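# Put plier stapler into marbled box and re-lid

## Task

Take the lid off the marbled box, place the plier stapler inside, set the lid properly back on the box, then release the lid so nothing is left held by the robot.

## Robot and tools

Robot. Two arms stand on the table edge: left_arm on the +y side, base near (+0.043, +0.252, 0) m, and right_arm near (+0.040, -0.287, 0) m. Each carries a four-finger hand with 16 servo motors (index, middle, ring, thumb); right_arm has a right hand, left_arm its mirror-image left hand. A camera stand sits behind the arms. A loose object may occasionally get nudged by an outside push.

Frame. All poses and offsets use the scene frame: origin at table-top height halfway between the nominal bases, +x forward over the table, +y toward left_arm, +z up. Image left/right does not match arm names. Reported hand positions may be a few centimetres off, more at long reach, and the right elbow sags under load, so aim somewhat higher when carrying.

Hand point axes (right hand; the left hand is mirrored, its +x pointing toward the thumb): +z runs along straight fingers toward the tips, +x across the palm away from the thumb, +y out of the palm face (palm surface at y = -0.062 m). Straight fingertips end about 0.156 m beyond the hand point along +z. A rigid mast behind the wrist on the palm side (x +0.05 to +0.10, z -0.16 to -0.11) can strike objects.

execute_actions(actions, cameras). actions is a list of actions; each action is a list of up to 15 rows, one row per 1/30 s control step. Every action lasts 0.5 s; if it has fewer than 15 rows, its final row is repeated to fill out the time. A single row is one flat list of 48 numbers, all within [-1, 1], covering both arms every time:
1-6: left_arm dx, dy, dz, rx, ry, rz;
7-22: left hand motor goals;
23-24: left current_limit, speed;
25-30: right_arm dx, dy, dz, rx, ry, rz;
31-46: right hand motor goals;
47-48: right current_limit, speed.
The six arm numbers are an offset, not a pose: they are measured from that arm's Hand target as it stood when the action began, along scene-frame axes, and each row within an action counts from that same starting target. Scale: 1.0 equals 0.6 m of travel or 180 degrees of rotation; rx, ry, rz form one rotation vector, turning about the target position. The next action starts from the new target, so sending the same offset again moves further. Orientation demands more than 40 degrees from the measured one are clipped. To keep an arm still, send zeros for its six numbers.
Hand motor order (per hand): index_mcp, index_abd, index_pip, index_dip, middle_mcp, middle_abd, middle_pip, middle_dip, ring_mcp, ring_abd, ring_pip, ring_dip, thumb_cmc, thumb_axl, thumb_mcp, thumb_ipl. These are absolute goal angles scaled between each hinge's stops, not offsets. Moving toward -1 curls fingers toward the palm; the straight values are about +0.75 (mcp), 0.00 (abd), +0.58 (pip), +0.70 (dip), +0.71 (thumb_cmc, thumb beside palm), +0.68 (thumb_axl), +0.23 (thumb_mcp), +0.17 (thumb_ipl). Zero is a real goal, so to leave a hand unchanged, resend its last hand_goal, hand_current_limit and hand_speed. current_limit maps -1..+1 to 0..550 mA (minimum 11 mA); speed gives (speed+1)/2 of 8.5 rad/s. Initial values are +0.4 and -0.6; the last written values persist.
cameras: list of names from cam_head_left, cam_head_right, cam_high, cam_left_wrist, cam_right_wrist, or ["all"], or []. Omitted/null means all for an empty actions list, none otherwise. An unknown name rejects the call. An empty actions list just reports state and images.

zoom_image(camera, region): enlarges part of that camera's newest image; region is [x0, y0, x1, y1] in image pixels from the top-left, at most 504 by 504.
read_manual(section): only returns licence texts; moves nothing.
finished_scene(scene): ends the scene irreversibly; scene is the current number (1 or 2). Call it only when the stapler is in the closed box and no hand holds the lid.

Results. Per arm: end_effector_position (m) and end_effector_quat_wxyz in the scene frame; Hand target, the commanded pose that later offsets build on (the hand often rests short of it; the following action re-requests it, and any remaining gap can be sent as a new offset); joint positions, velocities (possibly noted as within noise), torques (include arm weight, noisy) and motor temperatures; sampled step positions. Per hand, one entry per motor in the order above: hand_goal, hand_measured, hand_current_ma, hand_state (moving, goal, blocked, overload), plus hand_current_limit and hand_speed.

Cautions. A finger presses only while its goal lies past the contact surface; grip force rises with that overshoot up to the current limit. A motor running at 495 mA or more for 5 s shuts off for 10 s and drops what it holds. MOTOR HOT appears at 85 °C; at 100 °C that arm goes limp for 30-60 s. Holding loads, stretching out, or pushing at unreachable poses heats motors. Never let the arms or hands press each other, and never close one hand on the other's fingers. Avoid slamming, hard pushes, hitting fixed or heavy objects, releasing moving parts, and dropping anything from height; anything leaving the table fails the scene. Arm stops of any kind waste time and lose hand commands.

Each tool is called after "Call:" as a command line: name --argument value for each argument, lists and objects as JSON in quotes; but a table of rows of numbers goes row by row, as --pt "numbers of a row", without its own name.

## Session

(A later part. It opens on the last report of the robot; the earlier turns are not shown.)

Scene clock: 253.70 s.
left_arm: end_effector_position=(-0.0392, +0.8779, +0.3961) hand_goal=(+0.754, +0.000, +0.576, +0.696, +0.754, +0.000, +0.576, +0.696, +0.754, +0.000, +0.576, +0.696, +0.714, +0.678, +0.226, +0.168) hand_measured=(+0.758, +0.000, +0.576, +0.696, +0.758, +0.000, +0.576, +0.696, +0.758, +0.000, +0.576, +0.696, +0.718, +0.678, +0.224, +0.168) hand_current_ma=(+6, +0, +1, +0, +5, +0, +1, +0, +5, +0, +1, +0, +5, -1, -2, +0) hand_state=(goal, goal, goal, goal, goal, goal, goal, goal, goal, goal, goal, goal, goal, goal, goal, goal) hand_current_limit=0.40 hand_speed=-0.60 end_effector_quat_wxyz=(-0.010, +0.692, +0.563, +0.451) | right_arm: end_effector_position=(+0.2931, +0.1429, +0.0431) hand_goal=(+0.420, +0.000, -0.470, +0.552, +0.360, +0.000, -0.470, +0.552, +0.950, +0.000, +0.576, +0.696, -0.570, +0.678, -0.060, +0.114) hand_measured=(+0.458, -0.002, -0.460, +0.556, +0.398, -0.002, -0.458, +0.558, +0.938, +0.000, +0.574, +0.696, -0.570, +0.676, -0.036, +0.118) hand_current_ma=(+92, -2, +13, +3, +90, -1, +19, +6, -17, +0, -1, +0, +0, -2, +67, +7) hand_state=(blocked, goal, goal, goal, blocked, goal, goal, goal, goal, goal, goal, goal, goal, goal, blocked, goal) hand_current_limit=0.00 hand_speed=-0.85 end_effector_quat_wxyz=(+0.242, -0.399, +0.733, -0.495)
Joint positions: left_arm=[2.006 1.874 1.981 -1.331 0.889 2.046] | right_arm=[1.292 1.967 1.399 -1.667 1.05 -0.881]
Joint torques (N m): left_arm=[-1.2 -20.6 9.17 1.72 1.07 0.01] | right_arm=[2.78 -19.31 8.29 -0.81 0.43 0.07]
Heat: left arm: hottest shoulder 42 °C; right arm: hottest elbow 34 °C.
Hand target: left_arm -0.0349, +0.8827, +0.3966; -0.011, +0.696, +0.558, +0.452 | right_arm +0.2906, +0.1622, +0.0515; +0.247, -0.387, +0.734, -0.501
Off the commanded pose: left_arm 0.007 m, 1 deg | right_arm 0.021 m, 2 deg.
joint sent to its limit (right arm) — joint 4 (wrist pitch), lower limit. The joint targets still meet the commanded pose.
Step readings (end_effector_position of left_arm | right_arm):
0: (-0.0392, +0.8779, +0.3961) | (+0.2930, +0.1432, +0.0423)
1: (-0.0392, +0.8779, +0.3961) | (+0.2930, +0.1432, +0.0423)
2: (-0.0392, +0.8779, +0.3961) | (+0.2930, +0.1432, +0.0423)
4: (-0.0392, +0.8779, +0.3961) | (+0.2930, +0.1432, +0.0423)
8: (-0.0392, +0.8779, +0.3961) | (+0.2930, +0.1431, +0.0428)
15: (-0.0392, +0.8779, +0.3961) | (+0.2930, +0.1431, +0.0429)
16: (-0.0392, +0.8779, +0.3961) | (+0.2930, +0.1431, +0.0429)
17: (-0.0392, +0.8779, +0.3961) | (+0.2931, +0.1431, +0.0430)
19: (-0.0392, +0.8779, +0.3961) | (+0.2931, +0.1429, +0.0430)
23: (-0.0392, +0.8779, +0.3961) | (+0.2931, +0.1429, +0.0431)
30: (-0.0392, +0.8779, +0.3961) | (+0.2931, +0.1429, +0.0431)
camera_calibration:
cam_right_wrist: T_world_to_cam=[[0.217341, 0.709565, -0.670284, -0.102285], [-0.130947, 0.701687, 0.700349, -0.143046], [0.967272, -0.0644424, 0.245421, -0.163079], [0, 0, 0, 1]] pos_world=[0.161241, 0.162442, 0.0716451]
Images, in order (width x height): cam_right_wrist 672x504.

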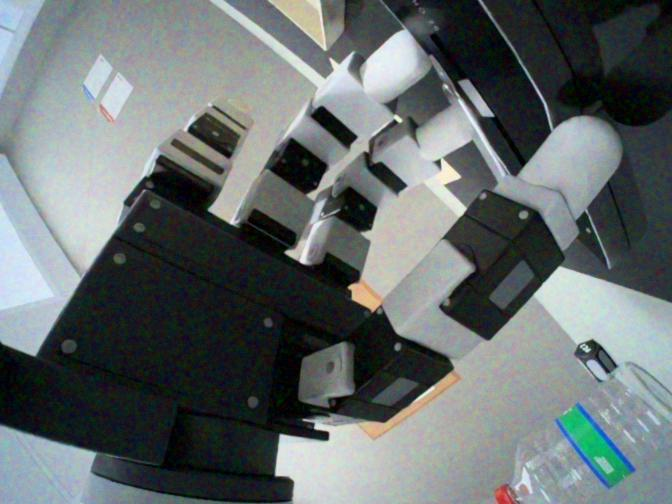

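Call:
execute_actions --actions '[[[0,0,0,0,0,0,0.754,0,0.576,0.696,0.754,0,0.576,0.696,0.754,0,0.576,0.696,0.714,0.678,0.226,0.168,0.4,-0.6,0,0,0,0,0,0,0.38,0,-0.49,0.53,0.32,0,-0.49,0.53,0.95,0,0.576,0.696,-0.571,0.678,-0.13,0.08,0.35,-0.85]],[[0,0,0,0,0,0,0.754,0,0.576,0.696,0.754,0,0.576,0.696,0.754,0,0.576,0.696,0.714,0.678,0.226,0.168,0.4,-0.6,0,0,0.01,0,0,0,0.36,0,-0.50,0.52,0.30,0,-0.50,0.52,0.95,0,0.576,0.696,-0.571,0.678,-0.17,0.06,0.5,-0.85]]]' --cameras '["cam_right_wrist"]'

Call:
zoom_image --camera "cam_right_wrist" --region '[330, 0, 672, 260]'

Scene clock: 256.00 s.
left_arm: end_effector_position=(-0.0392, +0.8779, +0.3961) hand_goal=(+0.754, +0.000, +0.576, +0.696, +0.754, +0.000, +0.576, +0.696, +0.754, +0.000, +0.576, +0.696, +0.714, +0.678, +0.226, +0.168) hand_measured=(+0.758, +0.000, +0.576, +0.696, +0.758, +0.000, +0.576, +0.696, +0.758, +0.000, +0.576, +0.696, +0.718, +0.678, +0.224, +0.168) hand_current_ma=(+6, +0, +1, +0, +5, +0, +1, +0, +5, +0, +1, +0, +5, -1, -2, +0) hand_state=(goal, goal, goal, goal, goal, goal, goal, goal, goal, goal, goal, goal, goal, goal, goal, goal) hand_current_limit=0.40 hand_speed=-0.60 end_effector_quat_wxyz=(-0.010, +0.692, +0.563, +0.451) | right_arm: end_effector_position=(+0.2931, +0.1428, +0.0431) hand_goal=(+0.360, +0.000, -0.500, +0.520, +0.300, +0.000, -0.500, +0.520, +0.950, +0.000, +0.576, +0.696, -0.570, +0.678, -0.170, +0.060) hand_measured=(+0.450, -0.002, -0.460, +0.554, +0.388, -0.002, -0.458, +0.556, +0.938, +0.000, +0.574, +0.696, -0.568, +0.676, -0.038, +0.118) hand_current_ma=(+301, -2, +89, +74, +285, -1, +100, +82, -17, +0, -1, +0, +1, -1, +413, +229) hand_state=(blocked, goal, blocked, blocked, blocked, goal, blocked, blocked, goal, goal, goal, goal, goal, goal, blocked, blocked) hand_current_limit=0.50 hand_speed=-0.85 end_effector_quat_wxyz=(+0.242, -0.399, +0.732, -0.495)
Joint positions: left_arm=[2.006 1.874 1.981 -1.331 0.889 2.046] | right_arm=[1.292 1.967 1.399 -1.667 1.05 -0.881]
Joint torques (N m): left_arm=[-1.14 -20.66 9.2 1.7 1.07 0.01] | right_arm=[2.73 -20.54 8.25 -0.8 0.44 -0.04]
Heat: left arm: hottest shoulder 42 °C; right arm: hottest elbow 34 °C.
Hand target: left_arm -0.0349, +0.8827, +0.3966; -0.011, +0.696, +0.558, +0.452 | right_arm +0.2906, +0.1623, +0.0575; +0.247, -0.387, +0.734, -0.501
Off the commanded pose: left_arm 0.007 m, 1 deg | right_arm 0.024 m, 2 deg.
joint sent to its limit (right arm) — joint 4 (wrist pitch), lower limit. The joint targets are off in orientation, not in position.
Step readings (end_effector_position of left_arm | right_arm):
0: (-0.0392, +0.8779, +0.3961) | (+0.2931, +0.1429, +0.0431)
1: (-0.0392, +0.8779, +0.3961) | (+0.2931, +0.1429, +0.0431)
2: (-0.0392, +0.8779, +0.3961) | (+0.2931, +0.1429, +0.0431)
4: (-0.0392, +0.8779, +0.3961) | (+0.2931, +0.1429, +0.0431)
8: (-0.0392, +0.8779, +0.3961) | (+0.2931, +0.1429, +0.0431)
15: (-0.0392, +0.8779, +0.3961) | (+0.2931, +0.1429, +0.0431)
16: (-0.0392, +0.8779, +0.3961) | (+0.2931, +0.1429, +0.0431)
17: (-0.0392, +0.8779, +0.3961) | (+0.2931, +0.1428, +0.0431)
19: (-0.0392, +0.8779, +0.3961) | (+0.2931, +0.1428, +0.0431)
23: (-0.0392, +0.8779, +0.3961) | (+0.2931, +0.1428, +0.0431)
30: (-0.0392, +0.8779, +0.3961) | (+0.2931, +0.1428, +0.0431)
camera_calibration:
cam_right_wrist: T_world_to_cam=[[0.21726, 0.70928, -0.670611, -0.102065], [-0.131263, 0.702011, 0.699965, -0.143022], [0.967248, -0.0640482, 0.245621, -0.163184], [0, 0, 0, 1]] pos_world=[0.16124, 0.162344, 0.0717454]
Images, in order (width x height): cam_right_wrist 672x504.

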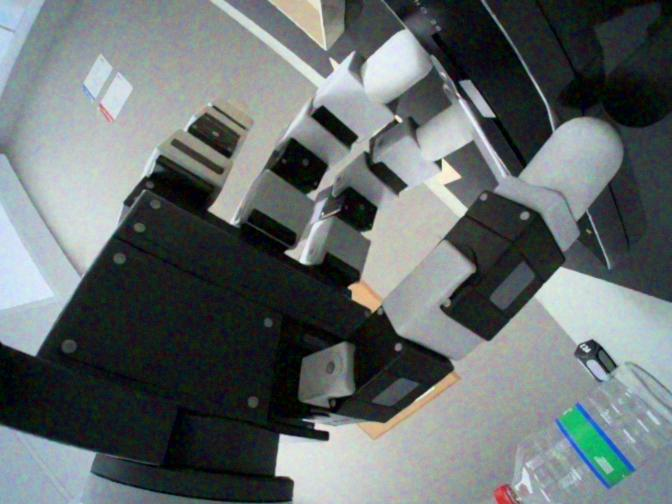

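Scaled by 1.474 from the camera's 672x504 image, which has a finer 960x720 frame.

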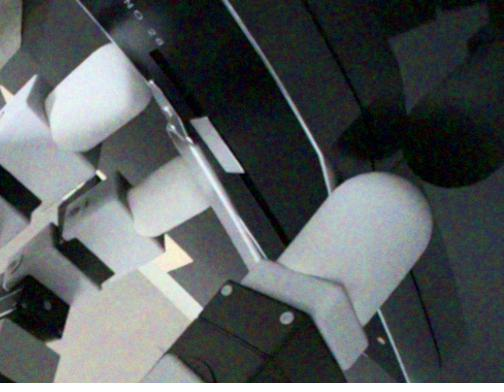

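Call:
execute_actions --actions '[[[0,0,0,0,0,0,0.754,0,0.576,0.696,0.754,0,0.576,0.696,0.754,0,0.576,0.696,0.714,0.678,0.226,0.168,0.4,-0.6,0,0,0.025,0,0,0,0.36,0,-0.50,0.52,0.30,0,-0.50,0.52,0.95,0,0.576,0.696,-0.571,0.678,-0.17,0.06,0.5,-0.85]],[[0,0,0,0,0,0,0.754,0,0.576,0.696,0.754,0,0.576,0.696,0.754,0,0.576,0.696,0.714,0.678,0.226,0.168,0.4,-0.6,0,0,0.035,0,0,0,0.36,0,-0.50,0.52,0.30,0,-0.50,0.52,0.95,0,0.576,0.696,-0.571,0.678,-0.17,0.06,0.5,-0.85]]]' --cameras '["cam_right_wrist", "cam_high"]'

Call:
zoom_image --camera "cam_high" --region '[470, 100, 560, 190]'

Scene clock: 258.57 s.
left_arm: end_effector_position=(-0.0392, +0.8779, +0.3961) hand_goal=(+0.754, +0.000, +0.576, +0.696, +0.754, +0.000, +0.576, +0.696, +0.754, +0.000, +0.576, +0.696, +0.714, +0.678, +0.226, +0.168) hand_measured=(+0.758, +0.000, +0.576, +0.696, +0.758, +0.000, +0.576, +0.696, +0.758, +0.000, +0.576, +0.696, +0.718, +0.678, +0.224, +0.168) hand_current_ma=(+6, +0, +1, +0, +5, +0, +1, +0, +5, +0, +1, +0, +5, -1, -2, +0) hand_state=(goal, goal, goal, goal, goal, goal, goal, goal, goal, goal, goal, goal, goal, goal, goal, goal) hand_current_limit=0.40 hand_speed=-0.60 end_effector_quat_wxyz=(-0.010, +0.692, +0.563, +0.451) | right_arm: end_effector_position=(+0.2910, +0.1442, +0.0713) hand_goal=(+0.360, +0.000, -0.500, +0.520, +0.300, +0.000, -0.500, +0.520, +0.950, +0.000, +0.576, +0.696, -0.570, +0.678, -0.170, +0.060) hand_measured=(+0.358, -0.002, -0.494, +0.524, +0.300, +0.000, -0.494, +0.524, +0.938, +0.000, +0.574, +0.696, -0.568, +0.680, -0.166, +0.064) hand_current_ma=(-1, -2, +7, +4, +0, +0, +6, +3, -17, +0, -1, +0, +3, +2, +5, +5) hand_state=(goal, goal, goal, goal, goal, goal, goal, goal, goal, goal, goal, goal, goal, goal, goal, goal) hand_current_limit=0.50 hand_speed=-0.85 end_effector_quat_wxyz=(+0.245, -0.411, +0.733, -0.484)
Joint positions: left_arm=[2.006 1.874 1.981 -1.331 0.889 2.046] | right_arm=[1.292 1.905 1.402 -1.667 1.049 -0.946]
Joint torques (N m): left_arm=[-1.2 -20.6 9.2 1.7 1.06 0.01] | right_arm=[2.49 -21.42 8.53 -0.7 0.64 -0.04]
Heat: left arm: hottest shoulder 42 °C; right arm: hottest elbow 34 °C.
Hand target: left_arm -0.0349, +0.8827, +0.3966; -0.011, +0.696, +0.558, +0.452 | right_arm +0.2906, +0.1622, +0.0935; +0.247, -0.387, +0.734, -0.501
Off the commanded pose: left_arm 0.007 m, 1 deg | right_arm 0.029 m, 3 deg.
joint sent to its limit (right arm) — joint 4 (wrist pitch), lower limit. The joint targets are off in orientation, not in position.
Step readings (end_effector_position of left_arm | right_arm):
0: (-0.0392, +0.8779, +0.3961) | (+0.2931, +0.1428, +0.0431)
1: (-0.0392, +0.8779, +0.3961) | (+0.2931, +0.1428, +0.0431)
2: (-0.0392, +0.8779, +0.3961) | (+0.2931, +0.1428, +0.0431)
4: (-0.0392, +0.8779, +0.3961) | (+0.2931, +0.1427, +0.0433)
8: (-0.0392, +0.8779, +0.3961) | (+0.2927, +0.1424, +0.0436)
15: (-0.0392, +0.8779, +0.3961) | (+0.2925, +0.1420, +0.0437)
16: (-0.0392, +0.8779, +0.3961) | (+0.2924, +0.1420, +0.0438)
17: (-0.0392, +0.8779, +0.3961) | (+0.2923, +0.1419, +0.0441)
19: (-0.0392, +0.8779, +0.3961) | (+0.2914, +0.1413, +0.0455)
23: (-0.0392, +0.8779, +0.3961) | (+0.2908, +0.1415, +0.0540)
30: (-0.0392, +0.8779, +0.3961) | (+0.2911, +0.1440, +0.0709)
camera_calibration:
cam_right_wrist: T_world_to_cam=[[0.18794, 0.723879, -0.663835, -0.0777366], [-0.137077, 0.688596, 0.712071, -0.161133], [0.972568, -0.0428303, 0.228642, -0.171332], [0, 0, 0, 1]] pos_world=[0.159154, 0.159889, 0.102308]
Images, in order (width x height): cam_high 896x504, cam_right_wrist 672x504.

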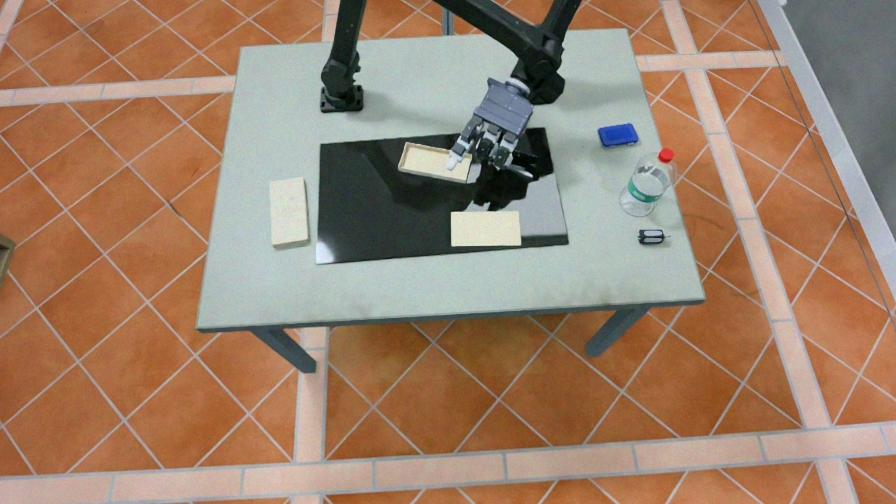

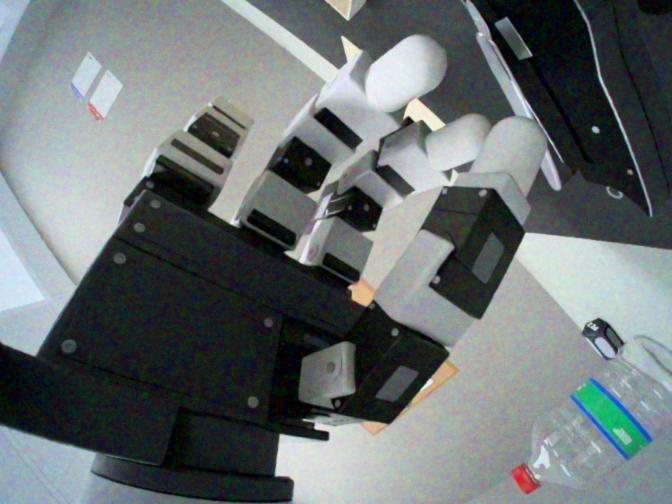

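Scaled by 5.600 from the camera's 896x504 image, which has a finer 1280x720 frame.

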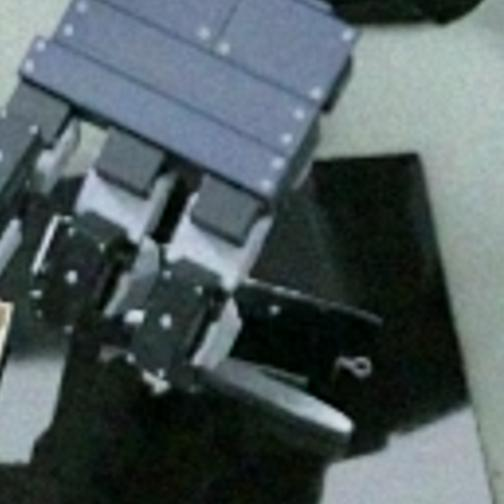

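Call:
zoom_image --camera "cam_right_wrist" --region '[440, 0, 672, 230]'

Scaled by 2.172 from the camera's 672x504 image, which has a finer 960x720 frame.

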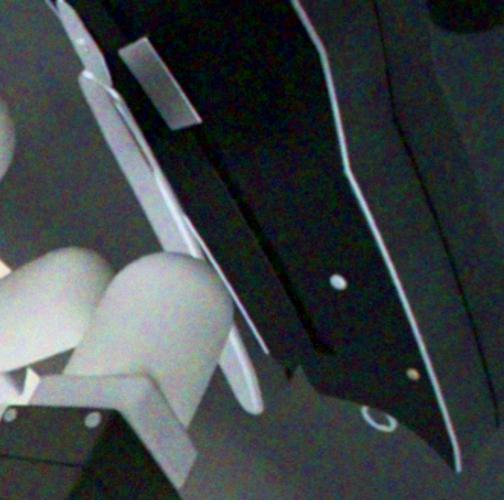

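Call:
zoom_image --camera "cam_high" --region '[505, 140, 555, 190]'

Scaled by 10.080 from the camera's 896x504 image, which has a finer 1280x720 frame.

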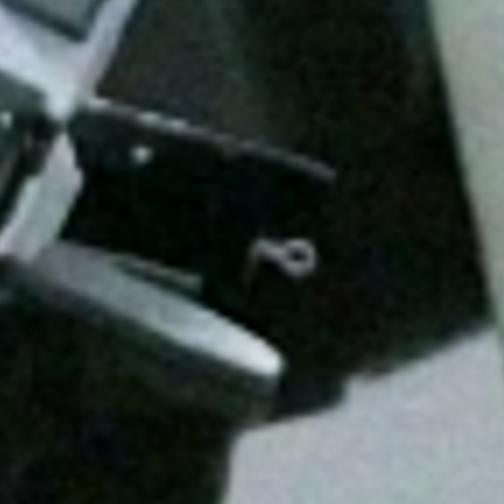

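Call:
execute_actions --actions '[[[0,0,0,0,0,0,0.754,0,0.576,0.696,0.754,0,0.576,0.696,0.754,0,0.576,0.696,0.714,0.678,0.226,0.168,0.4,-0.6,0.008,0,0,0,0,0.044,0.60,0,-0.47,0.551,0.54,0,-0.47,0.551,0.95,0,0.576,0.696,-0.571,0.678,0.09,0.1135,0.3,-0.75]],[[0,0,0,0,0,0,0.754,0,0.576,0.696,0.754,0,0.576,0.696,0.754,0,0.576,0.696,0.714,0.678,0.226,0.168,0.4,-0.6,0,0.002,-0.04,0,0,0,0.60,0,-0.47,0.551,0.54,0,-0.47,0.551,0.95,0,0.576,0.696,-0.571,0.678,0.09,0.1135,0.3,-0.75]],[[0,0,0,0,0,0,0.754,0,0.576,0.696,0.754,0,0.576,0.696,0.754,0,0.576,0.696,0.714,0.678,0.226,0.168,0.4,-0.6,0,0,-0.02,0,0,0,0.60,0,-0.47,0.551,0.54,0,-0.47,0.551,0.95,0,0.576,0.696,-0.571,0.678,0.09,0.1135,0.3,-0.75]]]' --cameras '["cam_right_wrist"]'

Call:
zoom_image --camera "cam_right_wrist" --region '[330, 0, 672, 260]'

Scene clock: 267.43 s.
left_arm: end_effector_position=(-0.0392, +0.8779, +0.3961) hand_goal=(+0.754, +0.000, +0.576, +0.696, +0.754, +0.000, +0.576, +0.696, +0.754, +0.000, +0.576, +0.696, +0.714, +0.678, +0.226, +0.168) hand_measured=(+0.758, +0.000, +0.576, +0.696, +0.758, +0.000, +0.576, +0.696, +0.758, +0.000, +0.576, +0.696, +0.718, +0.678, +0.224, +0.168) hand_current_ma=(+6, +0, +1, +0, +5, +0, +1, +0, +5, +0, +1, +0, +5, -1, -2, +0) hand_state=(goal, goal, goal, goal, goal, goal, goal, goal, goal, goal, goal, goal, goal, goal, goal, goal) hand_current_limit=0.40 hand_speed=-0.60 end_effector_quat_wxyz=(-0.010, +0.692, +0.563, +0.451) | right_arm: end_effector_position=(+0.3017, +0.1603, +0.0648) hand_goal=(+0.600, +0.000, -0.470, +0.552, +0.540, +0.000, -0.470, +0.552, +0.950, +0.000, +0.576, +0.696, -0.570, +0.678, +0.090, +0.114) hand_measured=(+0.586, -0.002, -0.472, +0.550, +0.526, +0.000, -0.472, +0.550, +0.938, +0.000, +0.574, +0.696, -0.568, +0.680, +0.086, +0.112) hand_current_ma=(-24, -2, -1, -3, -23, +0, -1, -2, -17, +0, -1, +0, +2, +2, -4, -3) hand_state=(goal, goal, goal, goal, goal, goal, goal, goal, goal, goal, goal, goal, goal, goal, goal, goal) hand_current_limit=0.30 hand_speed=-0.75 end_effector_quat_wxyz=(+0.280, -0.427, +0.713, -0.481)
Joint positions: left_arm=[2.006 1.874 1.981 -1.331 0.889 2.046] | right_arm=[1.294 1.915 1.395 -1.553 1.121 -1.034]
Joint torques (N m): left_arm=[-1.2 -20.54 9.2 1.7 1.06 0.01] | right_arm=[2.73 -18.67 5.38 0.1 0.82 -0.05]
Heat: left arm: hottest shoulder 42 °C; right arm: hottest elbow 35 °C.
Hand target: left_arm -0.0349, +0.8827, +0.3966; -0.011, +0.696, +0.558, +0.452 | right_arm +0.2953, +0.1635, +0.0575; +0.281, -0.437, +0.705, -0.482
Off the commanded pose: left_arm 0.007 m, 1 deg | right_arm 0.010 m, 1 deg.
Step readings (end_effector_position of left_arm | right_arm):
0: (-0.0392, +0.8779, +0.3961) | (+0.2909, +0.1441, +0.0713)
1: (-0.0392, +0.8779, +0.3961) | (+0.2911, +0.1441, +0.0714)
2: (-0.0392, +0.8779, +0.3961) | (+0.2927, +0.1442, +0.0726)
4: (-0.0392, +0.8779, +0.3961) | (+0.2963, +0.1443, +0.0754)
8: (-0.0392, +0.8779, +0.3961) | (+0.2984, +0.1458, +0.0769)
15: (-0.0392, +0.8779, +0.3961) | (+0.2984, +0.1473, +0.0760)
16: (-0.0392, +0.8779, +0.3961) | (+0.2984, +0.1475, +0.0758)
17: (-0.0392, +0.8779, +0.3961) | (+0.2986, +0.1485, +0.0755)
19: (-0.0392, +0.8779, +0.3961) | (+0.2994, +0.1516, +0.0745)
23: (-0.0392, +0.8779, +0.3961) | (+0.3006, +0.1562, +0.0733)
30: (-0.0392, +0.8779, +0.3961) | (+0.3010, +0.1579, +0.0728)
31: (-0.0392, +0.8779, +0.3961) | (+0.3010, +0.1580, +0.0728)
32: (-0.0392, +0.8779, +0.3961) | (+0.3012, +0.1586, +0.0726)
34: (-0.0392, +0.8779, +0.3961) | (+0.3016, +0.1601, +0.0721)
38: (-0.0392, +0.8779, +0.3961) | (+0.3019, +0.1609, +0.0692)
45: (-0.0392, +0.8779, +0.3961) | (+0.3017, +0.1602, +0.0648)
camera_calibration:
cam_right_wrist: T_world_to_cam=[[0.161336, 0.741331, -0.651459, -0.0912697], [-0.218702, 0.670551, 0.708894, -0.138478], [0.962362, 0.0281053, 0.270315, -0.190576], [0, 0, 0, 1]] pos_world=[0.167843, 0.165874, 0.0902236]
Images, in order (width x height): cam_right_wrist 672x504.

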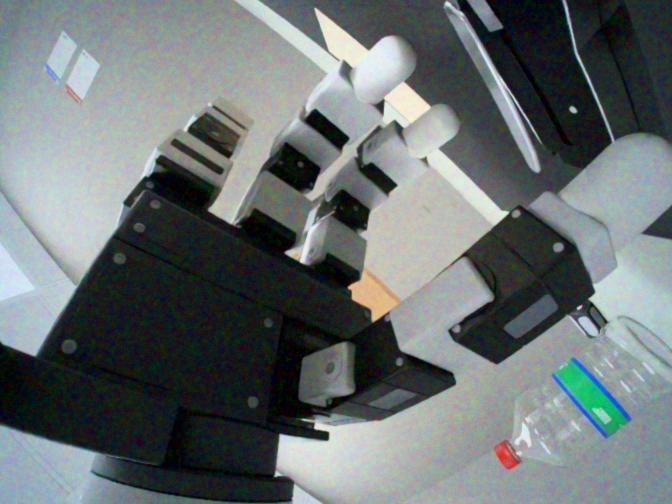

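Scaled by 1.474 from the camera's 672x504 image, which has a finer 960x720 frame.

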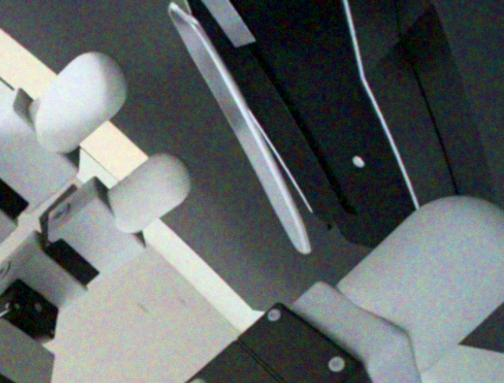

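Call:
execute_actions --actions '[[[0,0,0,0,0,0,0.754,0,0.576,0.696,0.754,0,0.576,0.696,0.754,0,0.576,0.696,0.714,0.678,0.226,0.168,0.4,-0.6,-0.008,-0.025,0,0,0,0,0.60,0,-0.47,0.551,0.54,0,-0.47,0.551,0.95,0,0.576,0.696,-0.571,0.678,0.09,0.1135,0.3,-0.75]],[[0,0,0,0,0,0,0.754,0,0.576,0.696,0.754,0,0.576,0.696,0.754,0,0.576,0.696,0.714,0.678,0.226,0.168,0.4,-0.6,0,0,-0.02,0,0,0,0.60,0,-0.47,0.551,0.54,0,-0.47,0.551,0.95,0,0.576,0.696,-0.571,0.678,0.09,0.1135,0.3,-0.75]]]' --cameras '["cam_right_wrist"]'

Call:
zoom_image --camera "cam_right_wrist" --region '[330, 0, 672, 260]'

Scene clock: 269.67 s.
left_arm: end_effector_position=(-0.0392, +0.8779, +0.3961) hand_goal=(+0.754, +0.000, +0.576, +0.696, +0.754, +0.000, +0.576, +0.696, +0.754, +0.000, +0.576, +0.696, +0.714, +0.678, +0.226, +0.168) hand_measured=(+0.758, +0.000, +0.576, +0.696, +0.758, +0.000, +0.576, +0.696, +0.758, +0.000, +0.576, +0.696, +0.718, +0.678, +0.224, +0.168) hand_current_ma=(+6, +0, +1, +0, +5, +0, +1, +0, +5, +0, +1, +0, +5, -1, -2, +0) hand_state=(goal, goal, goal, goal, goal, goal, goal, goal, goal, goal, goal, goal, goal, goal, goal, goal) hand_current_limit=0.40 hand_speed=-0.60 end_effector_quat_wxyz=(-0.010, +0.692, +0.563, +0.451) | right_arm: end_effector_position=(+0.2968, +0.1445, +0.0450) hand_goal=(+0.600, +0.000, -0.470, +0.552, +0.540, +0.000, -0.470, +0.552, +0.950, +0.000, +0.576, +0.696, -0.570, +0.678, +0.090, +0.114) hand_measured=(+0.586, -0.002, -0.472, +0.550, +0.526, +0.000, -0.472, +0.550, +0.938, +0.000, +0.574, +0.696, -0.568, +0.680, +0.086, +0.112) hand_current_ma=(-22, -2, -1, -3, -22, +0, -1, -2, -17, +0, -1, +0, +2, +2, -4, -3) hand_state=(goal, goal, goal, goal, goal, goal, goal, goal, goal, goal, goal, goal, goal, goal, goal, goal) hand_current_limit=0.30 hand_speed=-0.75 end_effector_quat_wxyz=(+0.275, -0.431, +0.709, -0.486)
Joint positions: left_arm=[2.006 1.874 1.981 -1.331 0.889 2.046] | right_arm=[1.295 1.915 1.331 -1.508 1.123 -1.035]
Joint torques (N m): left_arm=[-1.2 -20.6 9.18 1.7 1.06 0.01] | right_arm=[2.78 -19.78 5.07 0.12 0.72 -0.03]
Heat: left arm: hottest shoulder 42 °C; right arm: hottest elbow 35 °C.
Hand target: left_arm -0.0349, +0.8827, +0.3966; -0.011, +0.696, +0.558, +0.452 | right_arm +0.2905, +0.1485, +0.0455; +0.281, -0.437, +0.705, -0.482
Off the commanded pose: left_arm 0.007 m, 1 deg | right_arm 0.007 m, 1 deg.
Step readings (end_effector_position of left_arm | right_arm):
0: (-0.0392, +0.8779, +0.3961) | (+0.3017, +0.1603, +0.0648)
1: (-0.0392, +0.8779, +0.3961) | (+0.3016, +0.1601, +0.0646)
2: (-0.0392, +0.8779, +0.3961) | (+0.3016, +0.1594, +0.0638)
4: (-0.0392, +0.8779, +0.3961) | (+0.3004, +0.1550, +0.0595)
8: (-0.0392, +0.8779, +0.3961) | (+0.2969, +0.1434, +0.0505)
15: (-0.0392, +0.8779, +0.3961) | (+0.2965, +0.1425, +0.0490)
16: (-0.0392, +0.8779, +0.3961) | (+0.2965, +0.1427, +0.0489)
17: (-0.0392, +0.8779, +0.3961) | (+0.2966, +0.1430, +0.0487)
19: (-0.0392, +0.8779, +0.3961) | (+0.2967, +0.1441, +0.0477)
23: (-0.0392, +0.8779, +0.3961) | (+0.2967, +0.1440, +0.0456)
30: (-0.0392, +0.8779, +0.3961) | (+0.2968, +0.1443, +0.0450)
camera_calibration:
cam_right_wrist: T_world_to_cam=[[0.157248, 0.729377, -0.665795, -0.088148], [-0.217245, 0.683216, 0.697152, -0.116609], [0.963368, 0.035015, 0.265888, -0.18126], [0, 0, 0, 1]] pos_world=[0.163148, 0.150309, 0.0708006]
Images, in order (width x height): cam_right_wrist 672x504.

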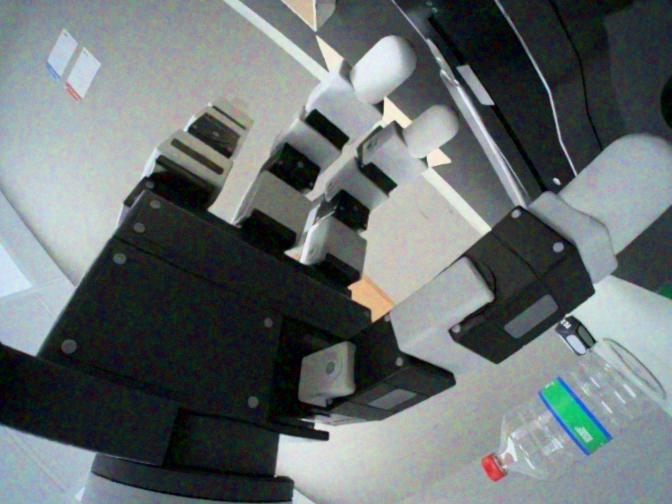

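Scaled by 1.474 from the camera's 672x504 image, which has a finer 960x720 frame.

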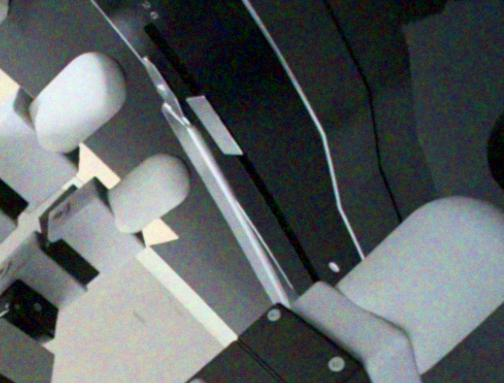

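Call:
execute_actions --actions '[[[0,0,0,0,0,0,0.754,0,0.576,0.696,0.754,0,0.576,0.696,0.754,0,0.576,0.696,0.714,0.678,0.226,0.168,0.4,-0.6,0,0,-0.005,0,0,0,0.48,0,-0.47,0.551,0.42,0,-0.47,0.551,0.95,0,0.576,0.696,-0.571,0.678,0.0,0.1135,0,-0.85]],[[0,0,0,0,0,0,0.754,0,0.576,0.696,0.754,0,0.576,0.696,0.754,0,0.576,0.696,0.714,0.678,0.226,0.168,0.4,-0.6,0,0,0,0,0,0,0.40,0,-0.48,0.53,0.34,0,-0.48,0.53,0.95,0,0.576,0.696,-0.571,0.678,-0.10,0.10,0.1,-0.85]],[[0,0,0,0,0,0,0.754,0,0.576,0.696,0.754,0,0.576,0.696,0.754,0,0.576,0.696,0.714,0.678,0.226,0.168,0.4,-0.6,0,0,0,0,0,0,0.34,0,-0.52,0.50,0.28,0,-0.52,0.50,0.95,0,0.576,0.696,-0.571,0.678,-0.22,0.04,0.7,-0.85]]]' --cameras '["cam_right_wrist"]'

Call:
zoom_image --camera "cam_right_wrist" --region '[330, 0, 672, 260]'

Scene clock: 272.67 s.
left_arm: end_effector_position=(-0.0392, +0.8779, +0.3961) hand_goal=(+0.754, +0.000, +0.576, +0.696, +0.754, +0.000, +0.576, +0.696, +0.754, +0.000, +0.576, +0.696, +0.714, +0.678, +0.226, +0.168) hand_measured=(+0.758, +0.000, +0.576, +0.696, +0.758, +0.000, +0.576, +0.696, +0.758, +0.000, +0.576, +0.696, +0.718, +0.678, +0.224, +0.168) hand_current_ma=(+6, +0, +1, +0, +5, +0, +1, +0, +5, +0, +1, +0, +5, -1, -2, +0) hand_state=(goal, goal, goal, goal, goal, goal, goal, goal, goal, goal, goal, goal, goal, goal, goal, goal) hand_current_limit=0.40 hand_speed=-0.60 end_effector_quat_wxyz=(-0.010, +0.692, +0.563, +0.451) | right_arm: end_effector_position=(+0.2976, +0.1455, +0.0447) hand_goal=(+0.340, +0.000, -0.520, +0.500, +0.280, +0.000, -0.520, +0.500, +0.950, +0.000, +0.576, +0.696, -0.570, +0.678, -0.220, +0.040) hand_measured=(+0.444, -0.002, -0.466, +0.536, +0.360, +0.000, -0.474, +0.526, +0.938, +0.000, +0.574, +0.696, -0.568, +0.680, -0.030, +0.120) hand_current_ma=(+361, -2, +139, +77, +254, +0, +108, +49, -17, +0, -1, +0, +2, +2, +467, +345) hand_state=(blocked, goal, blocked, blocked, blocked, goal, blocked, blocked, goal, goal, goal, goal, goal, goal, blocked, blocked) hand_current_limit=0.70 hand_speed=-0.85 end_effector_quat_wxyz=(+0.278, -0.430, +0.709, -0.485)
Joint positions: left_arm=[2.006 1.874 1.981 -1.331 0.889 2.046] | right_arm=[1.295 1.915 1.33 -1.501 1.126 -1.035]
Joint torques (N m): left_arm=[-1.2 -20.6 9.18 1.7 1.07 0] | right_arm=[2.78 -19.37 4.96 0.09 0.58 -0.03]
Heat: left arm: hottest shoulder 42 °C; right arm: hottest elbow 34 °C.
Hand target: left_arm -0.0349, +0.8827, +0.3966; -0.011, +0.696, +0.558, +0.452 | right_arm +0.2905, +0.1485, +0.0424; +0.281, -0.437, +0.706, -0.482
Off the commanded pose: left_arm 0.007 m, 1 deg | right_arm 0.008 m, 1 deg.
Step readings (end_effector_position of left_arm | right_arm):
0: (-0.0392, +0.8779, +0.3961) | (+0.2968, +0.1445, +0.0450)
1: (-0.0392, +0.8779, +0.3961) | (+0.2968, +0.1445, +0.0450)
2: (-0.0392, +0.8779, +0.3961) | (+0.2969, +0.1445, +0.0450)
4: (-0.0392, +0.8779, +0.3961) | (+0.2970, +0.1450, +0.0449)
8: (-0.0392, +0.8779, +0.3961) | (+0.2972, +0.1456, +0.0447)
15: (-0.0392, +0.8779, +0.3961) | (+0.2972, +0.1458, +0.0447)
16: (-0.0392, +0.8779, +0.3961) | (+0.2972, +0.1459, +0.0447)
17: (-0.0392, +0.8779, +0.3961) | (+0.2972, +0.1459, +0.0447)
19: (-0.0392, +0.8779, +0.3961) | (+0.2973, +0.1459, +0.0447)
23: (-0.0392, +0.8779, +0.3961) | (+0.2975, +0.1459, +0.0448)
30: (-0.0392, +0.8779, +0.3961) | (+0.2975, +0.1459, +0.0448)
31: (-0.0392, +0.8779, +0.3961) | (+0.2975, +0.1459, +0.0448)
32: (-0.0392, +0.8779, +0.3961) | (+0.2975, +0.1459, +0.0448)
34: (-0.0392, +0.8779, +0.3961) | (+0.2976, +0.1456, +0.0448)
38: (-0.0392, +0.8779, +0.3961) | (+0.2976, +0.1455, +0.0447)
45: (-0.0392, +0.8779, +0.3961) | (+0.2976, +0.1455, +0.0447)
camera_calibration:
cam_right_wrist: T_world_to_cam=[[0.158954, 0.732786, -0.661633, -0.0902844], [-0.221534, 0.679538, 0.699393, -0.11524], [0.96211, 0.0354027, 0.270353, -0.181807], [0, 0, 0, 1]] pos_world=[0.16374, 0.150906, 0.0700153]
Images, in order (width x height): cam_right_wrist 672x504.

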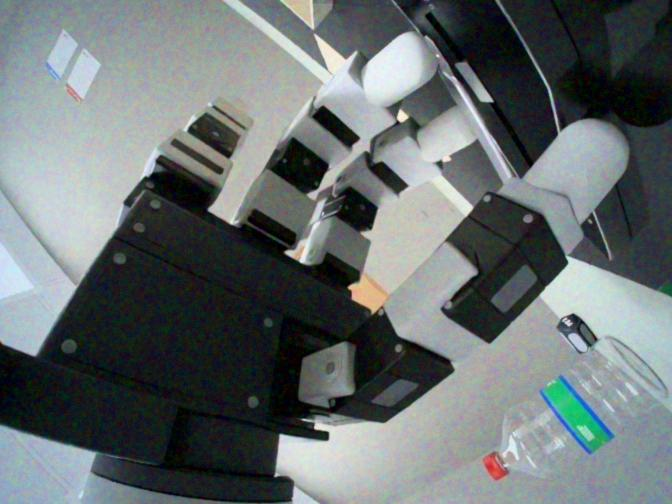

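Scaled by 1.474 from the camera's 672x504 image, which has a finer 960x720 frame.

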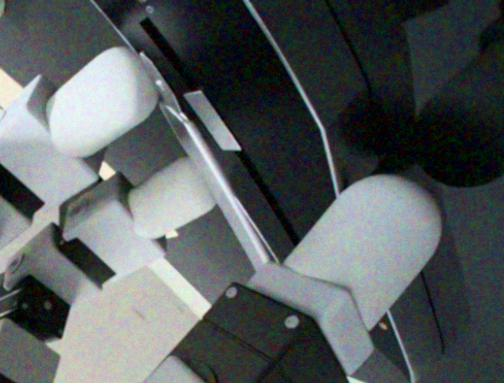

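Call:
execute_actions --actions '[[[0,0,0,0,0,0,0.754,0,0.576,0.696,0.754,0,0.576,0.696,0.754,0,0.576,0.696,0.714,0.678,0.226,0.168,0.4,-0.6,0,0,-0.012,0,0,0,0.48,0,-0.47,0.551,0.41,0,-0.47,0.551,0.95,0,0.576,0.696,-0.571,0.678,0.0,0.1135,0.1,-0.85]],[[0,0,0,0,0,0,0.754,0,0.576,0.696,0.754,0,0.576,0.696,0.754,0,0.576,0.696,0.714,0.678,0.226,0.168,0.4,-0.6,0,0,0,0,0,0,0.48,0,-0.47,0.551,0.41,0,-0.47,0.551,0.95,0,0.576,0.696,-0.571,0.678,0.0,0.1135,0.1,-0.85]]]' --cameras '[]'

Scene clock: 276.70 s.
left_arm: end_effector_position=(-0.0392, +0.8779, +0.3961) hand_goal=(+0.754, +0.000, +0.576, +0.696, +0.754, +0.000, +0.576, +0.696, +0.754, +0.000, +0.576, +0.696, +0.714, +0.678, +0.226, +0.168) hand_measured=(+0.758, +0.000, +0.576, +0.696, +0.758, +0.000, +0.576, +0.696, +0.758, +0.000, +0.576, +0.696, +0.718, +0.678, +0.224, +0.168) hand_current_ma=(+6, +0, +1, +0, +5, +0, +1, +0, +5, +0, +1, +0, +5, -1, -2, +0) hand_state=(goal, goal, goal, goal, goal, goal, goal, goal, goal, goal, goal, goal, goal, goal, goal, goal) hand_current_limit=0.40 hand_speed=-0.60 end_effector_quat_wxyz=(-0.010, +0.692, +0.563, +0.451) | right_arm: end_effector_position=(+0.2977, +0.1455, +0.0423) hand_goal=(+0.480, +0.000, -0.470, +0.552, +0.410, +0.000, -0.470, +0.552, +0.950, +0.000, +0.576, +0.696, -0.570, +0.678, +0.000, +0.114) hand_measured=(+0.466, -0.002, -0.472, +0.552, +0.398, +0.000, -0.470, +0.550, +0.938, +0.000, +0.574, +0.696, -0.568, +0.680, -0.002, +0.116) hand_current_ma=(-21, -2, -1, +0, -18, +0, +0, -2, -17, +0, -1, +0, +1, +2, -2, +3) hand_state=(goal, goal, goal, goal, goal, goal, goal, goal, goal, goal, goal, goal, goal, goal, goal, goal) hand_current_limit=0.10 hand_speed=-0.85 end_effector_quat_wxyz=(+0.281, -0.429, +0.710, -0.483)
Joint positions: left_arm=[2.006 1.874 1.981 -1.331 0.889 2.046] | right_arm=[1.295 1.915 1.323 -1.487 1.127 -1.036]
Joint torques (N m): left_arm=[-1.2 -20.6 9.2 1.7 1.07 0.01] | right_arm=[2.78 -18.37 5 0.17 0.56 -0.02]
Heat: left arm: hottest shoulder 42 °C; right arm: hottest elbow 34 °C.
Hand target: left_arm -0.0349, +0.8827, +0.3966; -0.011, +0.696, +0.558, +0.452 | right_arm +0.2905, +0.1485, +0.0353; +0.281, -0.437, +0.705, -0.483
Off the commanded pose: left_arm 0.007 m, 1 deg | right_arm 0.010 m, 1 deg.
Step readings (end_effector_position of left_arm | right_arm):
0: (-0.0392, +0.8779, +0.3961) | (+0.2976, +0.1455, +0.0447)
1: (-0.0392, +0.8779, +0.3961) | (+0.2976, +0.1455, +0.0447)
2: (-0.0392, +0.8779, +0.3961) | (+0.2976, +0.1455, +0.0448)
4: (-0.0392, +0.8779, +0.3961) | (+0.2978, +0.1459, +0.0447)
8: (-0.0392, +0.8779, +0.3961) | (+0.2978, +0.1459, +0.0432)
15: (-0.0392, +0.8779, +0.3961) | (+0.2977, +0.1455, +0.0423)
16: (-0.0392, +0.8779, +0.3961) | (+0.2977, +0.1455, +0.0423)
17: (-0.0392, +0.8779, +0.3961) | (+0.2977, +0.1455, +0.0423)
19: (-0.0392, +0.8779, +0.3961) | (+0.2977, +0.1455, +0.0423)
23: (-0.0392, +0.8779, +0.3961) | (+0.2977, +0.1455, +0.0423)
30: (-0.0392, +0.8779, +0.3961) | (+0.2977, +0.1455, +0.0423)
No camera images: "cameras" was empty.

Call:
execute_actions --actions '[[[0,0,0,0,0,0,0.754,0,0.576,0.696,0.754,0,0.576,0.696,0.754,0,0.576,0.696,0.714,0.678,0.226,0.168,0.4,-0.6,0,0,0,0,0,0,0.38,0,-0.48,0.53,0.30,0,-0.48,0.53,0.95,0,0.576,0.696,-0.571,0.678,-0.12,0.09,0.3,-0.85]],[[0,0,0,0,0,0,0.754,0,0.576,0.696,0.754,0,0.576,0.696,0.754,0,0.576,0.696,0.714,0.678,0.226,0.168,0.4,-0.6,0,0,0.012,0,0,0,0.33,0,-0.52,0.50,0.24,0,-0.52,0.50,0.95,0,0.576,0.696,-0.571,0.678,-0.24,0.04,0.75,-0.85]],[[0,0,0,0,0,0,0.754,0,0.576,0.696,0.754,0,0.576,0.696,0.754,0,0.576,0.696,0.714,0.678,0.226,0.168,0.4,-0.6,0,0,0.012,0,0,0,0.33,0,-0.52,0.50,0.24,0,-0.52,0.50,0.95,0,0.576,0.696,-0.571,0.678,-0.24,0.04,0.75,-0.85]],[[0,0,0,0,0,0,0.754,0,0.576,0.696,0.754,0,0.576,0.696,0.754,0,0.576,0.696,0.714,0.678,0.226,0.168,0.4,-0.6,0,0,0.012,0,0,0,0.33,0,-0.52,0.50,0.24,0,-0.52,0.50,0.95,0,0.576,0.696,-0.571,0.678,-0.24,0.04,0.75,-0.85]]]' --cameras '["cam_right_wrist", "cam_high"]'

Call:
zoom_image --camera "cam_right_wrist" --region '[330, 0, 672, 260]'

Scene clock: 280.87 s.
left_arm: end_effector_position=(-0.0392, +0.8779, +0.3961) hand_goal=(+0.754, +0.000, +0.576, +0.696, +0.754, +0.000, +0.576, +0.696, +0.754, +0.000, +0.576, +0.696, +0.714, +0.678, +0.226, +0.168) hand_measured=(+0.758, +0.000, +0.576, +0.696, +0.758, +0.000, +0.576, +0.696, +0.758, +0.000, +0.576, +0.696, +0.718, +0.678, +0.224, +0.168) hand_current_ma=(+6, +0, +1, +0, +5, +0, +1, +0, +5, +0, +1, +0, +5, -1, -2, +0) hand_state=(goal, goal, goal, goal, goal, goal, goal, goal, goal, goal, goal, goal, goal, goal, goal, goal) hand_current_limit=0.40 hand_speed=-0.60 end_effector_quat_wxyz=(-0.010, +0.692, +0.563, +0.451) | right_arm: end_effector_position=(+0.2967, +0.1421, +0.0430) hand_goal=(+0.330, +0.000, -0.520, +0.500, +0.240, +0.000, -0.520, +0.500, +0.950, +0.000, +0.576, +0.696, -0.570, +0.678, -0.240, +0.040) hand_measured=(+0.438, -0.002, -0.462, +0.540, +0.326, -0.002, -0.464, +0.534, +0.938, +0.000, +0.574, +0.696, -0.546, +0.686, -0.022, +0.112) hand_current_ma=(+386, -1, +151, +89, +282, -1, +142, +74, -17, +0, -1, +0, +44, +13, +481, +308) hand_state=(blocked, goal, blocked, blocked, blocked, goal, blocked, blocked, goal, goal, goal, goal, blocked, goal, blocked, blocked) hand_current_limit=0.75 hand_speed=-0.85 end_effector_quat_wxyz=(+0.275, -0.432, +0.707, -0.488)
Joint positions: left_arm=[2.006 1.874 1.981 -1.331 0.889 2.046] | right_arm=[1.295 1.915 1.323 -1.504 1.127 -1.036]
Joint torques (N m): left_arm=[-1.2 -20.66 9.2 1.7 1.06 0.01] | right_arm=[2.84 -21.25 6.22 -0.91 0.56 -0.03]
Heat: left arm: hottest shoulder 42 °C; right arm: hottest elbow 34 °C.
Hand target: left_arm -0.0349, +0.8827, +0.3966; -0.011, +0.696, +0.558, +0.452 | right_arm +0.2905, +0.1485, +0.0569; +0.281, -0.437, +0.706, -0.482
Off the commanded pose: left_arm 0.007 m, 1 deg | right_arm 0.016 m, 1 deg.
Step readings (end_effector_position of left_arm | right_arm):
0: (-0.0392, +0.8779, +0.3961) | (+0.2977, +0.1455, +0.0423)
1: (-0.0392, +0.8779, +0.3961) | (+0.2977, +0.1455, +0.0423)
2: (-0.0392, +0.8779, +0.3961) | (+0.2977, +0.1456, +0.0423)
4: (-0.0392, +0.8779, +0.3961) | (+0.2977, +0.1457, +0.0422)
8: (-0.0392, +0.8779, +0.3961) | (+0.2979, +0.1458, +0.0424)
15: (-0.0392, +0.8779, +0.3961) | (+0.2979, +0.1458, +0.0424)
16: (-0.0392, +0.8779, +0.3961) | (+0.2979, +0.1458, +0.0424)
17: (-0.0392, +0.8779, +0.3961) | (+0.2980, +0.1458, +0.0424)
19: (-0.0392, +0.8779, +0.3961) | (+0.2980, +0.1458, +0.0425)
23: (-0.0392, +0.8779, +0.3961) | (+0.2980, +0.1458, +0.0425)
30: (-0.0392, +0.8779, +0.3961) | (+0.2980, +0.1458, +0.0425)
31: (-0.0392, +0.8779, +0.3961) | (+0.2980, +0.1457, +0.0425)
32: (-0.0392, +0.8779, +0.3961) | (+0.2980, +0.1456, +0.0425)
34: (-0.0392, +0.8779, +0.3961) | (+0.2979, +0.1452, +0.0426)
38: (-0.0392, +0.8779, +0.3961) | (+0.2977, +0.1449, +0.0426)
45: (-0.0392, +0.8779, +0.3961) | (+0.2977, +0.1447, +0.0427)
46: (-0.0392, +0.8779, +0.3961) | (+0.2976, +0.1446, +0.0426)
47: (-0.0392, +0.8779, +0.3961) | (+0.2975, +0.1445, +0.0427)
49: (-0.0392, +0.8779, +0.3961) | (+0.2972, +0.1436, +0.0428)
53: (-0.0392, +0.8779, +0.3961) | (+0.2968, +0.1425, +0.0430)
60: (-0.0392, +0.8779, +0.3961) | (+0.2967, +0.1421, +0.0430)
camera_calibration:
cam_right_wrist: T_world_to_cam=[[0.156867, 0.726229, -0.669316, -0.0869821], [-0.220038, 0.686372, 0.693165, -0.113182], [0.962796, 0.0385406, 0.267467, -0.180831], [0, 0, 0, 1]] pos_world=[0.162844, 0.147823, 0.0686015]
Images, in order (width x height): cam_high 896x504, cam_right_wrist 672x504.

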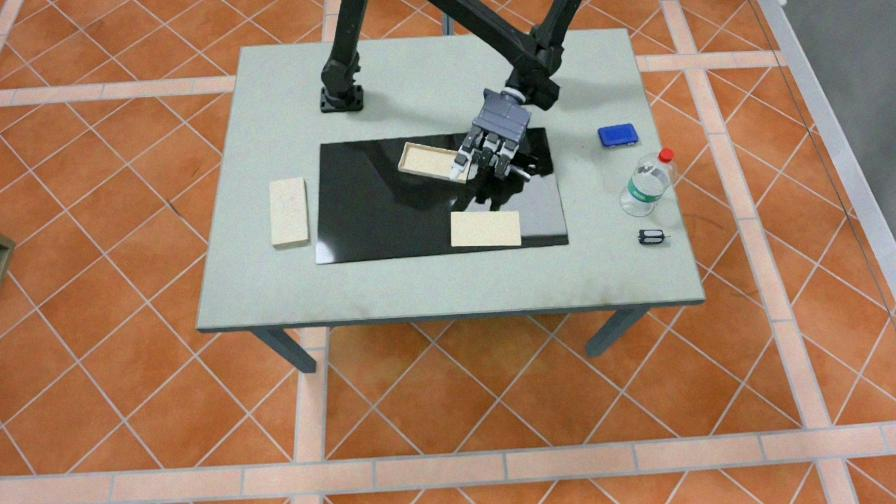

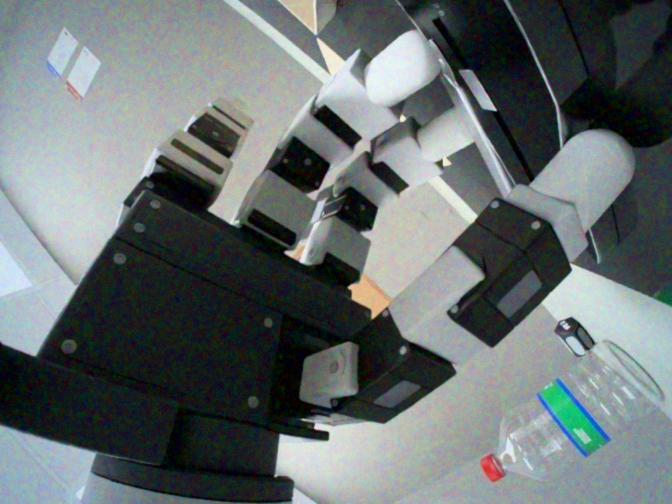

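Scaled by 1.474 from the camera's 672x504 image, which has a finer 960x720 frame.

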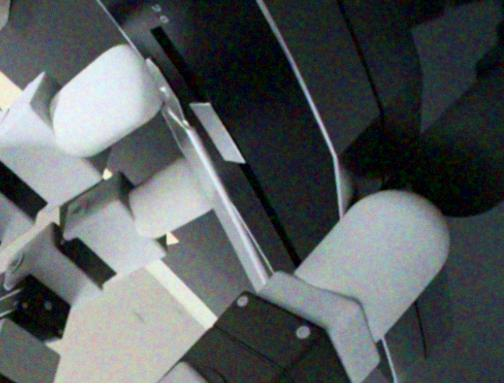

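Call:
execute_actions --actions '[[[0,0,0,0,0,0,0.754,0,0.576,0.696,0.754,0,0.576,0.696,0.754,0,0.576,0.696,0.714,0.678,0.226,0.168,0.4,-0.6,0,0.003,0.01,0,0,0,0.33,0,-0.52,0.50,0.24,0,-0.52,0.50,0.95,0,0.576,0.696,-0.571,0.678,-0.24,0.04,0.75,-0.85]]]' --cameras '["cam_right_wrist"]'

Scene clock: 282.47 s.
left_arm: end_effector_position=(-0.0392, +0.8779, +0.3961) hand_goal=(+0.754, +0.000, +0.576, +0.696, +0.754, +0.000, +0.576, +0.696, +0.754, +0.000, +0.576, +0.696, +0.714, +0.678, +0.226, +0.168) hand_measured=(+0.758, +0.000, +0.576, +0.696, +0.758, +0.000, +0.576, +0.696, +0.758, +0.000, +0.576, +0.696, +0.718, +0.678, +0.224, +0.168) hand_current_ma=(+6, +0, +1, +0, +5, +0, +1, +0, +5, +0, +1, +0, +5, -1, -2, +0) hand_state=(goal, goal, goal, goal, goal, goal, goal, goal, goal, goal, goal, goal, goal, goal, goal, goal) hand_current_limit=0.40 hand_speed=-0.60 end_effector_quat_wxyz=(-0.010, +0.692, +0.563, +0.451) | right_arm: end_effector_position=(+0.2951, +0.1383, +0.0437) hand_goal=(+0.330, +0.000, -0.520, +0.500, +0.240, +0.000, -0.520, +0.500, +0.950, +0.000, +0.576, +0.696, -0.570, +0.678, -0.240, +0.040) hand_measured=(+0.438, -0.004, -0.460, +0.540, +0.318, -0.002, -0.470, +0.528, +0.938, +0.000, +0.574, +0.696, -0.540, +0.688, -0.022, +0.112) hand_current_ma=(+386, -2, +157, +89, +244, -1, +124, +57, -17, +0, -1, +0, +60, +18, +481, +308) hand_state=(blocked, goal, blocked, blocked, blocked, goal, blocked, blocked, goal, goal, goal, goal, blocked, goal, blocked, blocked) hand_current_limit=0.75 hand_speed=-0.85 end_effector_quat_wxyz=(+0.269, -0.436, +0.703, -0.493)
Joint positions: left_arm=[2.006 1.874 1.981 -1.331 0.889 2.046] | right_arm=[1.295 1.915 1.323 -1.523 1.124 -1.036]
Joint torques (N m): left_arm=[-1.2 -20.6 9.18 1.7 1.07 0.01] | right_arm=[2.78 -21.66 6.97 -0.83 0.62 -0.02]
Heat: left arm: hottest shoulder 42 °C; right arm: hottest elbow 34 °C.
Hand target: left_arm -0.0349, +0.8827, +0.3966; -0.011, +0.696, +0.558, +0.452 | right_arm +0.2906, +0.1502, +0.0629; +0.281, -0.436, +0.706, -0.483
Off the commanded pose: left_arm 0.007 m, 1 deg | right_arm 0.023 m, 2 deg.
Step readings (end_effector_position of left_arm | right_arm):
0: (-0.0392, +0.8779, +0.3961) | (+0.2967, +0.1421, +0.0430)
1: (-0.0392, +0.8779, +0.3961) | (+0.2967, +0.1421, +0.0430)
2: (-0.0392, +0.8779, +0.3961) | (+0.2966, +0.1419, +0.0431)
4: (-0.0392, +0.8779, +0.3961) | (+0.2962, +0.1409, +0.0432)
8: (-0.0392, +0.8779, +0.3961) | (+0.2954, +0.1393, +0.0435)
15: (-0.0392, +0.8779, +0.3961) | (+0.2952, +0.1385, +0.0437)
camera_calibration:
cam_right_wrist: T_world_to_cam=[[0.152655, 0.714066, -0.683233, -0.0800056], [-0.214602, 0.69879, 0.682377, -0.114154], [0.964698, 0.0424548, 0.259914, -0.180201], [0, 0, 0, 1]] pos_world=[0.161555, 0.144549, 0.0700703]
Images, in order (width x height): cam_right_wrist 672x504.

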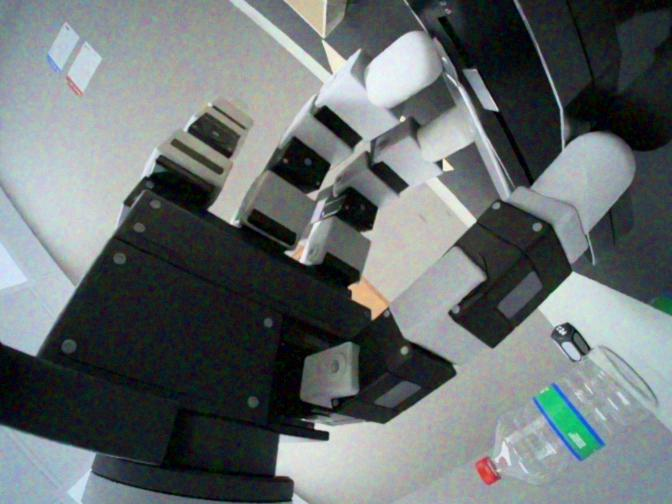

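Call:
execute_actions --actions '[[[0,0,0,0,0,0,0.754,0,0.576,0.696,0.754,0,0.576,0.696,0.754,0,0.576,0.696,0.714,0.678,0.226,0.168,0.4,-0.6,0,0.01,0.04,0,0,0,0.33,0,-0.52,0.50,0.24,0,-0.52,0.50,0.95,0,0.576,0.696,-0.571,0.678,-0.24,0.04,0.75,-0.85]]]' --cameras '["cam_right_wrist", "cam_high"]'

Call:
zoom_image --camera "cam_high" --region '[470, 100, 560, 190]'

Scene clock: 284.43 s.
left_arm: end_effector_position=(-0.0392, +0.8779, +0.3961) hand_goal=(+0.754, +0.000, +0.576, +0.696, +0.754, +0.000, +0.576, +0.696, +0.754, +0.000, +0.576, +0.696, +0.714, +0.678, +0.226, +0.168) hand_measured=(+0.758, +0.000, +0.576, +0.696, +0.758, +0.000, +0.576, +0.696, +0.758, +0.000, +0.576, +0.696, +0.718, +0.678, +0.224, +0.168) hand_current_ma=(+6, +0, +1, +0, +5, +0, +1, +0, +5, +0, +1, +0, +5, -1, -2, +0) hand_state=(goal, goal, goal, goal, goal, goal, goal, goal, goal, goal, goal, goal, goal, goal, goal, goal) hand_current_limit=0.40 hand_speed=-0.60 end_effector_quat_wxyz=(-0.010, +0.692, +0.563, +0.451) | right_arm: end_effector_position=(+0.2904, +0.1368, +0.0617) hand_goal=(+0.330, +0.000, -0.520, +0.500, +0.240, +0.000, -0.520, +0.500, +0.950, +0.000, +0.576, +0.696, -0.570, +0.678, -0.240, +0.040) hand_measured=(+0.328, -0.002, -0.514, +0.504, +0.240, -0.002, -0.514, +0.504, +0.938, +0.000, +0.574, +0.696, -0.572, +0.678, -0.234, +0.044) hand_current_ma=(-1, -1, +8, +4, +0, -1, +6, +3, -17, +0, -1, +0, -2, +0, +8, +5) hand_state=(goal, goal, goal, goal, goal, goal, goal, goal, goal, goal, goal, goal, goal, goal, goal, goal) hand_current_limit=0.75 hand_speed=-0.85 end_effector_quat_wxyz=(+0.261, -0.444, +0.697, -0.499)
Joint positions: left_arm=[2.006 1.874 1.981 -1.331 0.889 2.046] | right_arm=[1.303 1.896 1.346 -1.593 1.121 -1.036]
Joint torques (N m): left_arm=[-1.2 -20.6 9.2 1.7 1.07 0.01] | right_arm=[2.32 -21.71 8.38 -0.8 0.67 0.03]
Heat: left arm: hottest shoulder 42 °C; right arm: hottest elbow 34 °C.
Hand target: left_arm -0.0349, +0.8827, +0.3966; -0.011, +0.696, +0.558, +0.452 | right_arm +0.2905, +0.1563, +0.0869; +0.281, -0.436, +0.705, -0.482
Off the commanded pose: left_arm 0.007 m, 1 deg | right_arm 0.032 m, 3 deg.
Step readings (end_effector_position of left_arm | right_arm):
0: (-0.0392, +0.8779, +0.3961) | (+0.2951, +0.1383, +0.0437)
1: (-0.0392, +0.8779, +0.3961) | (+0.2951, +0.1383, +0.0437)
2: (-0.0392, +0.8779, +0.3961) | (+0.2949, +0.1375, +0.0439)
4: (-0.0392, +0.8779, +0.3961) | (+0.2936, +0.1341, +0.0448)
8: (-0.0392, +0.8779, +0.3961) | (+0.2917, +0.1309, +0.0474)
15: (-0.0392, +0.8779, +0.3961) | (+0.2905, +0.1323, +0.0565)
camera_calibration:
cam_right_wrist: T_world_to_cam=[[0.140926, 0.696186, -0.703893, -0.0588211], [-0.21175, 0.715731, 0.6655, -0.128539], [0.96711, 0.0552627, 0.248283, -0.181981], [0, 0, 0, 1]] pos_world=[0.157067, 0.143007, 0.0893219]
Images, in order (width x height): cam_high 896x504, cam_right_wrist 672x504.

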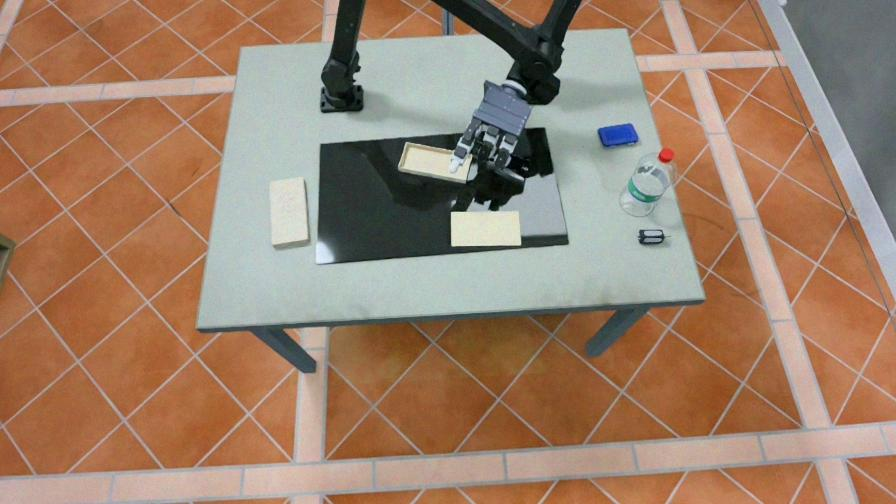

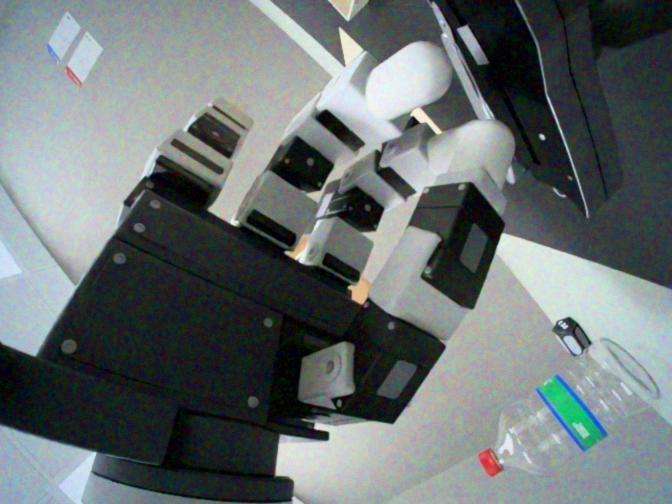

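Scaled by 5.600 from the camera's 896x504 image, which has a finer 1280x720 frame.

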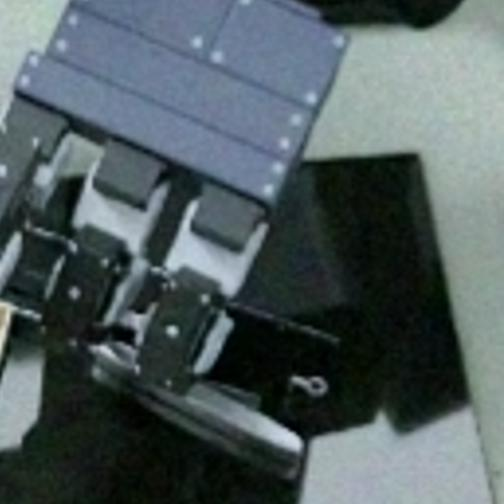

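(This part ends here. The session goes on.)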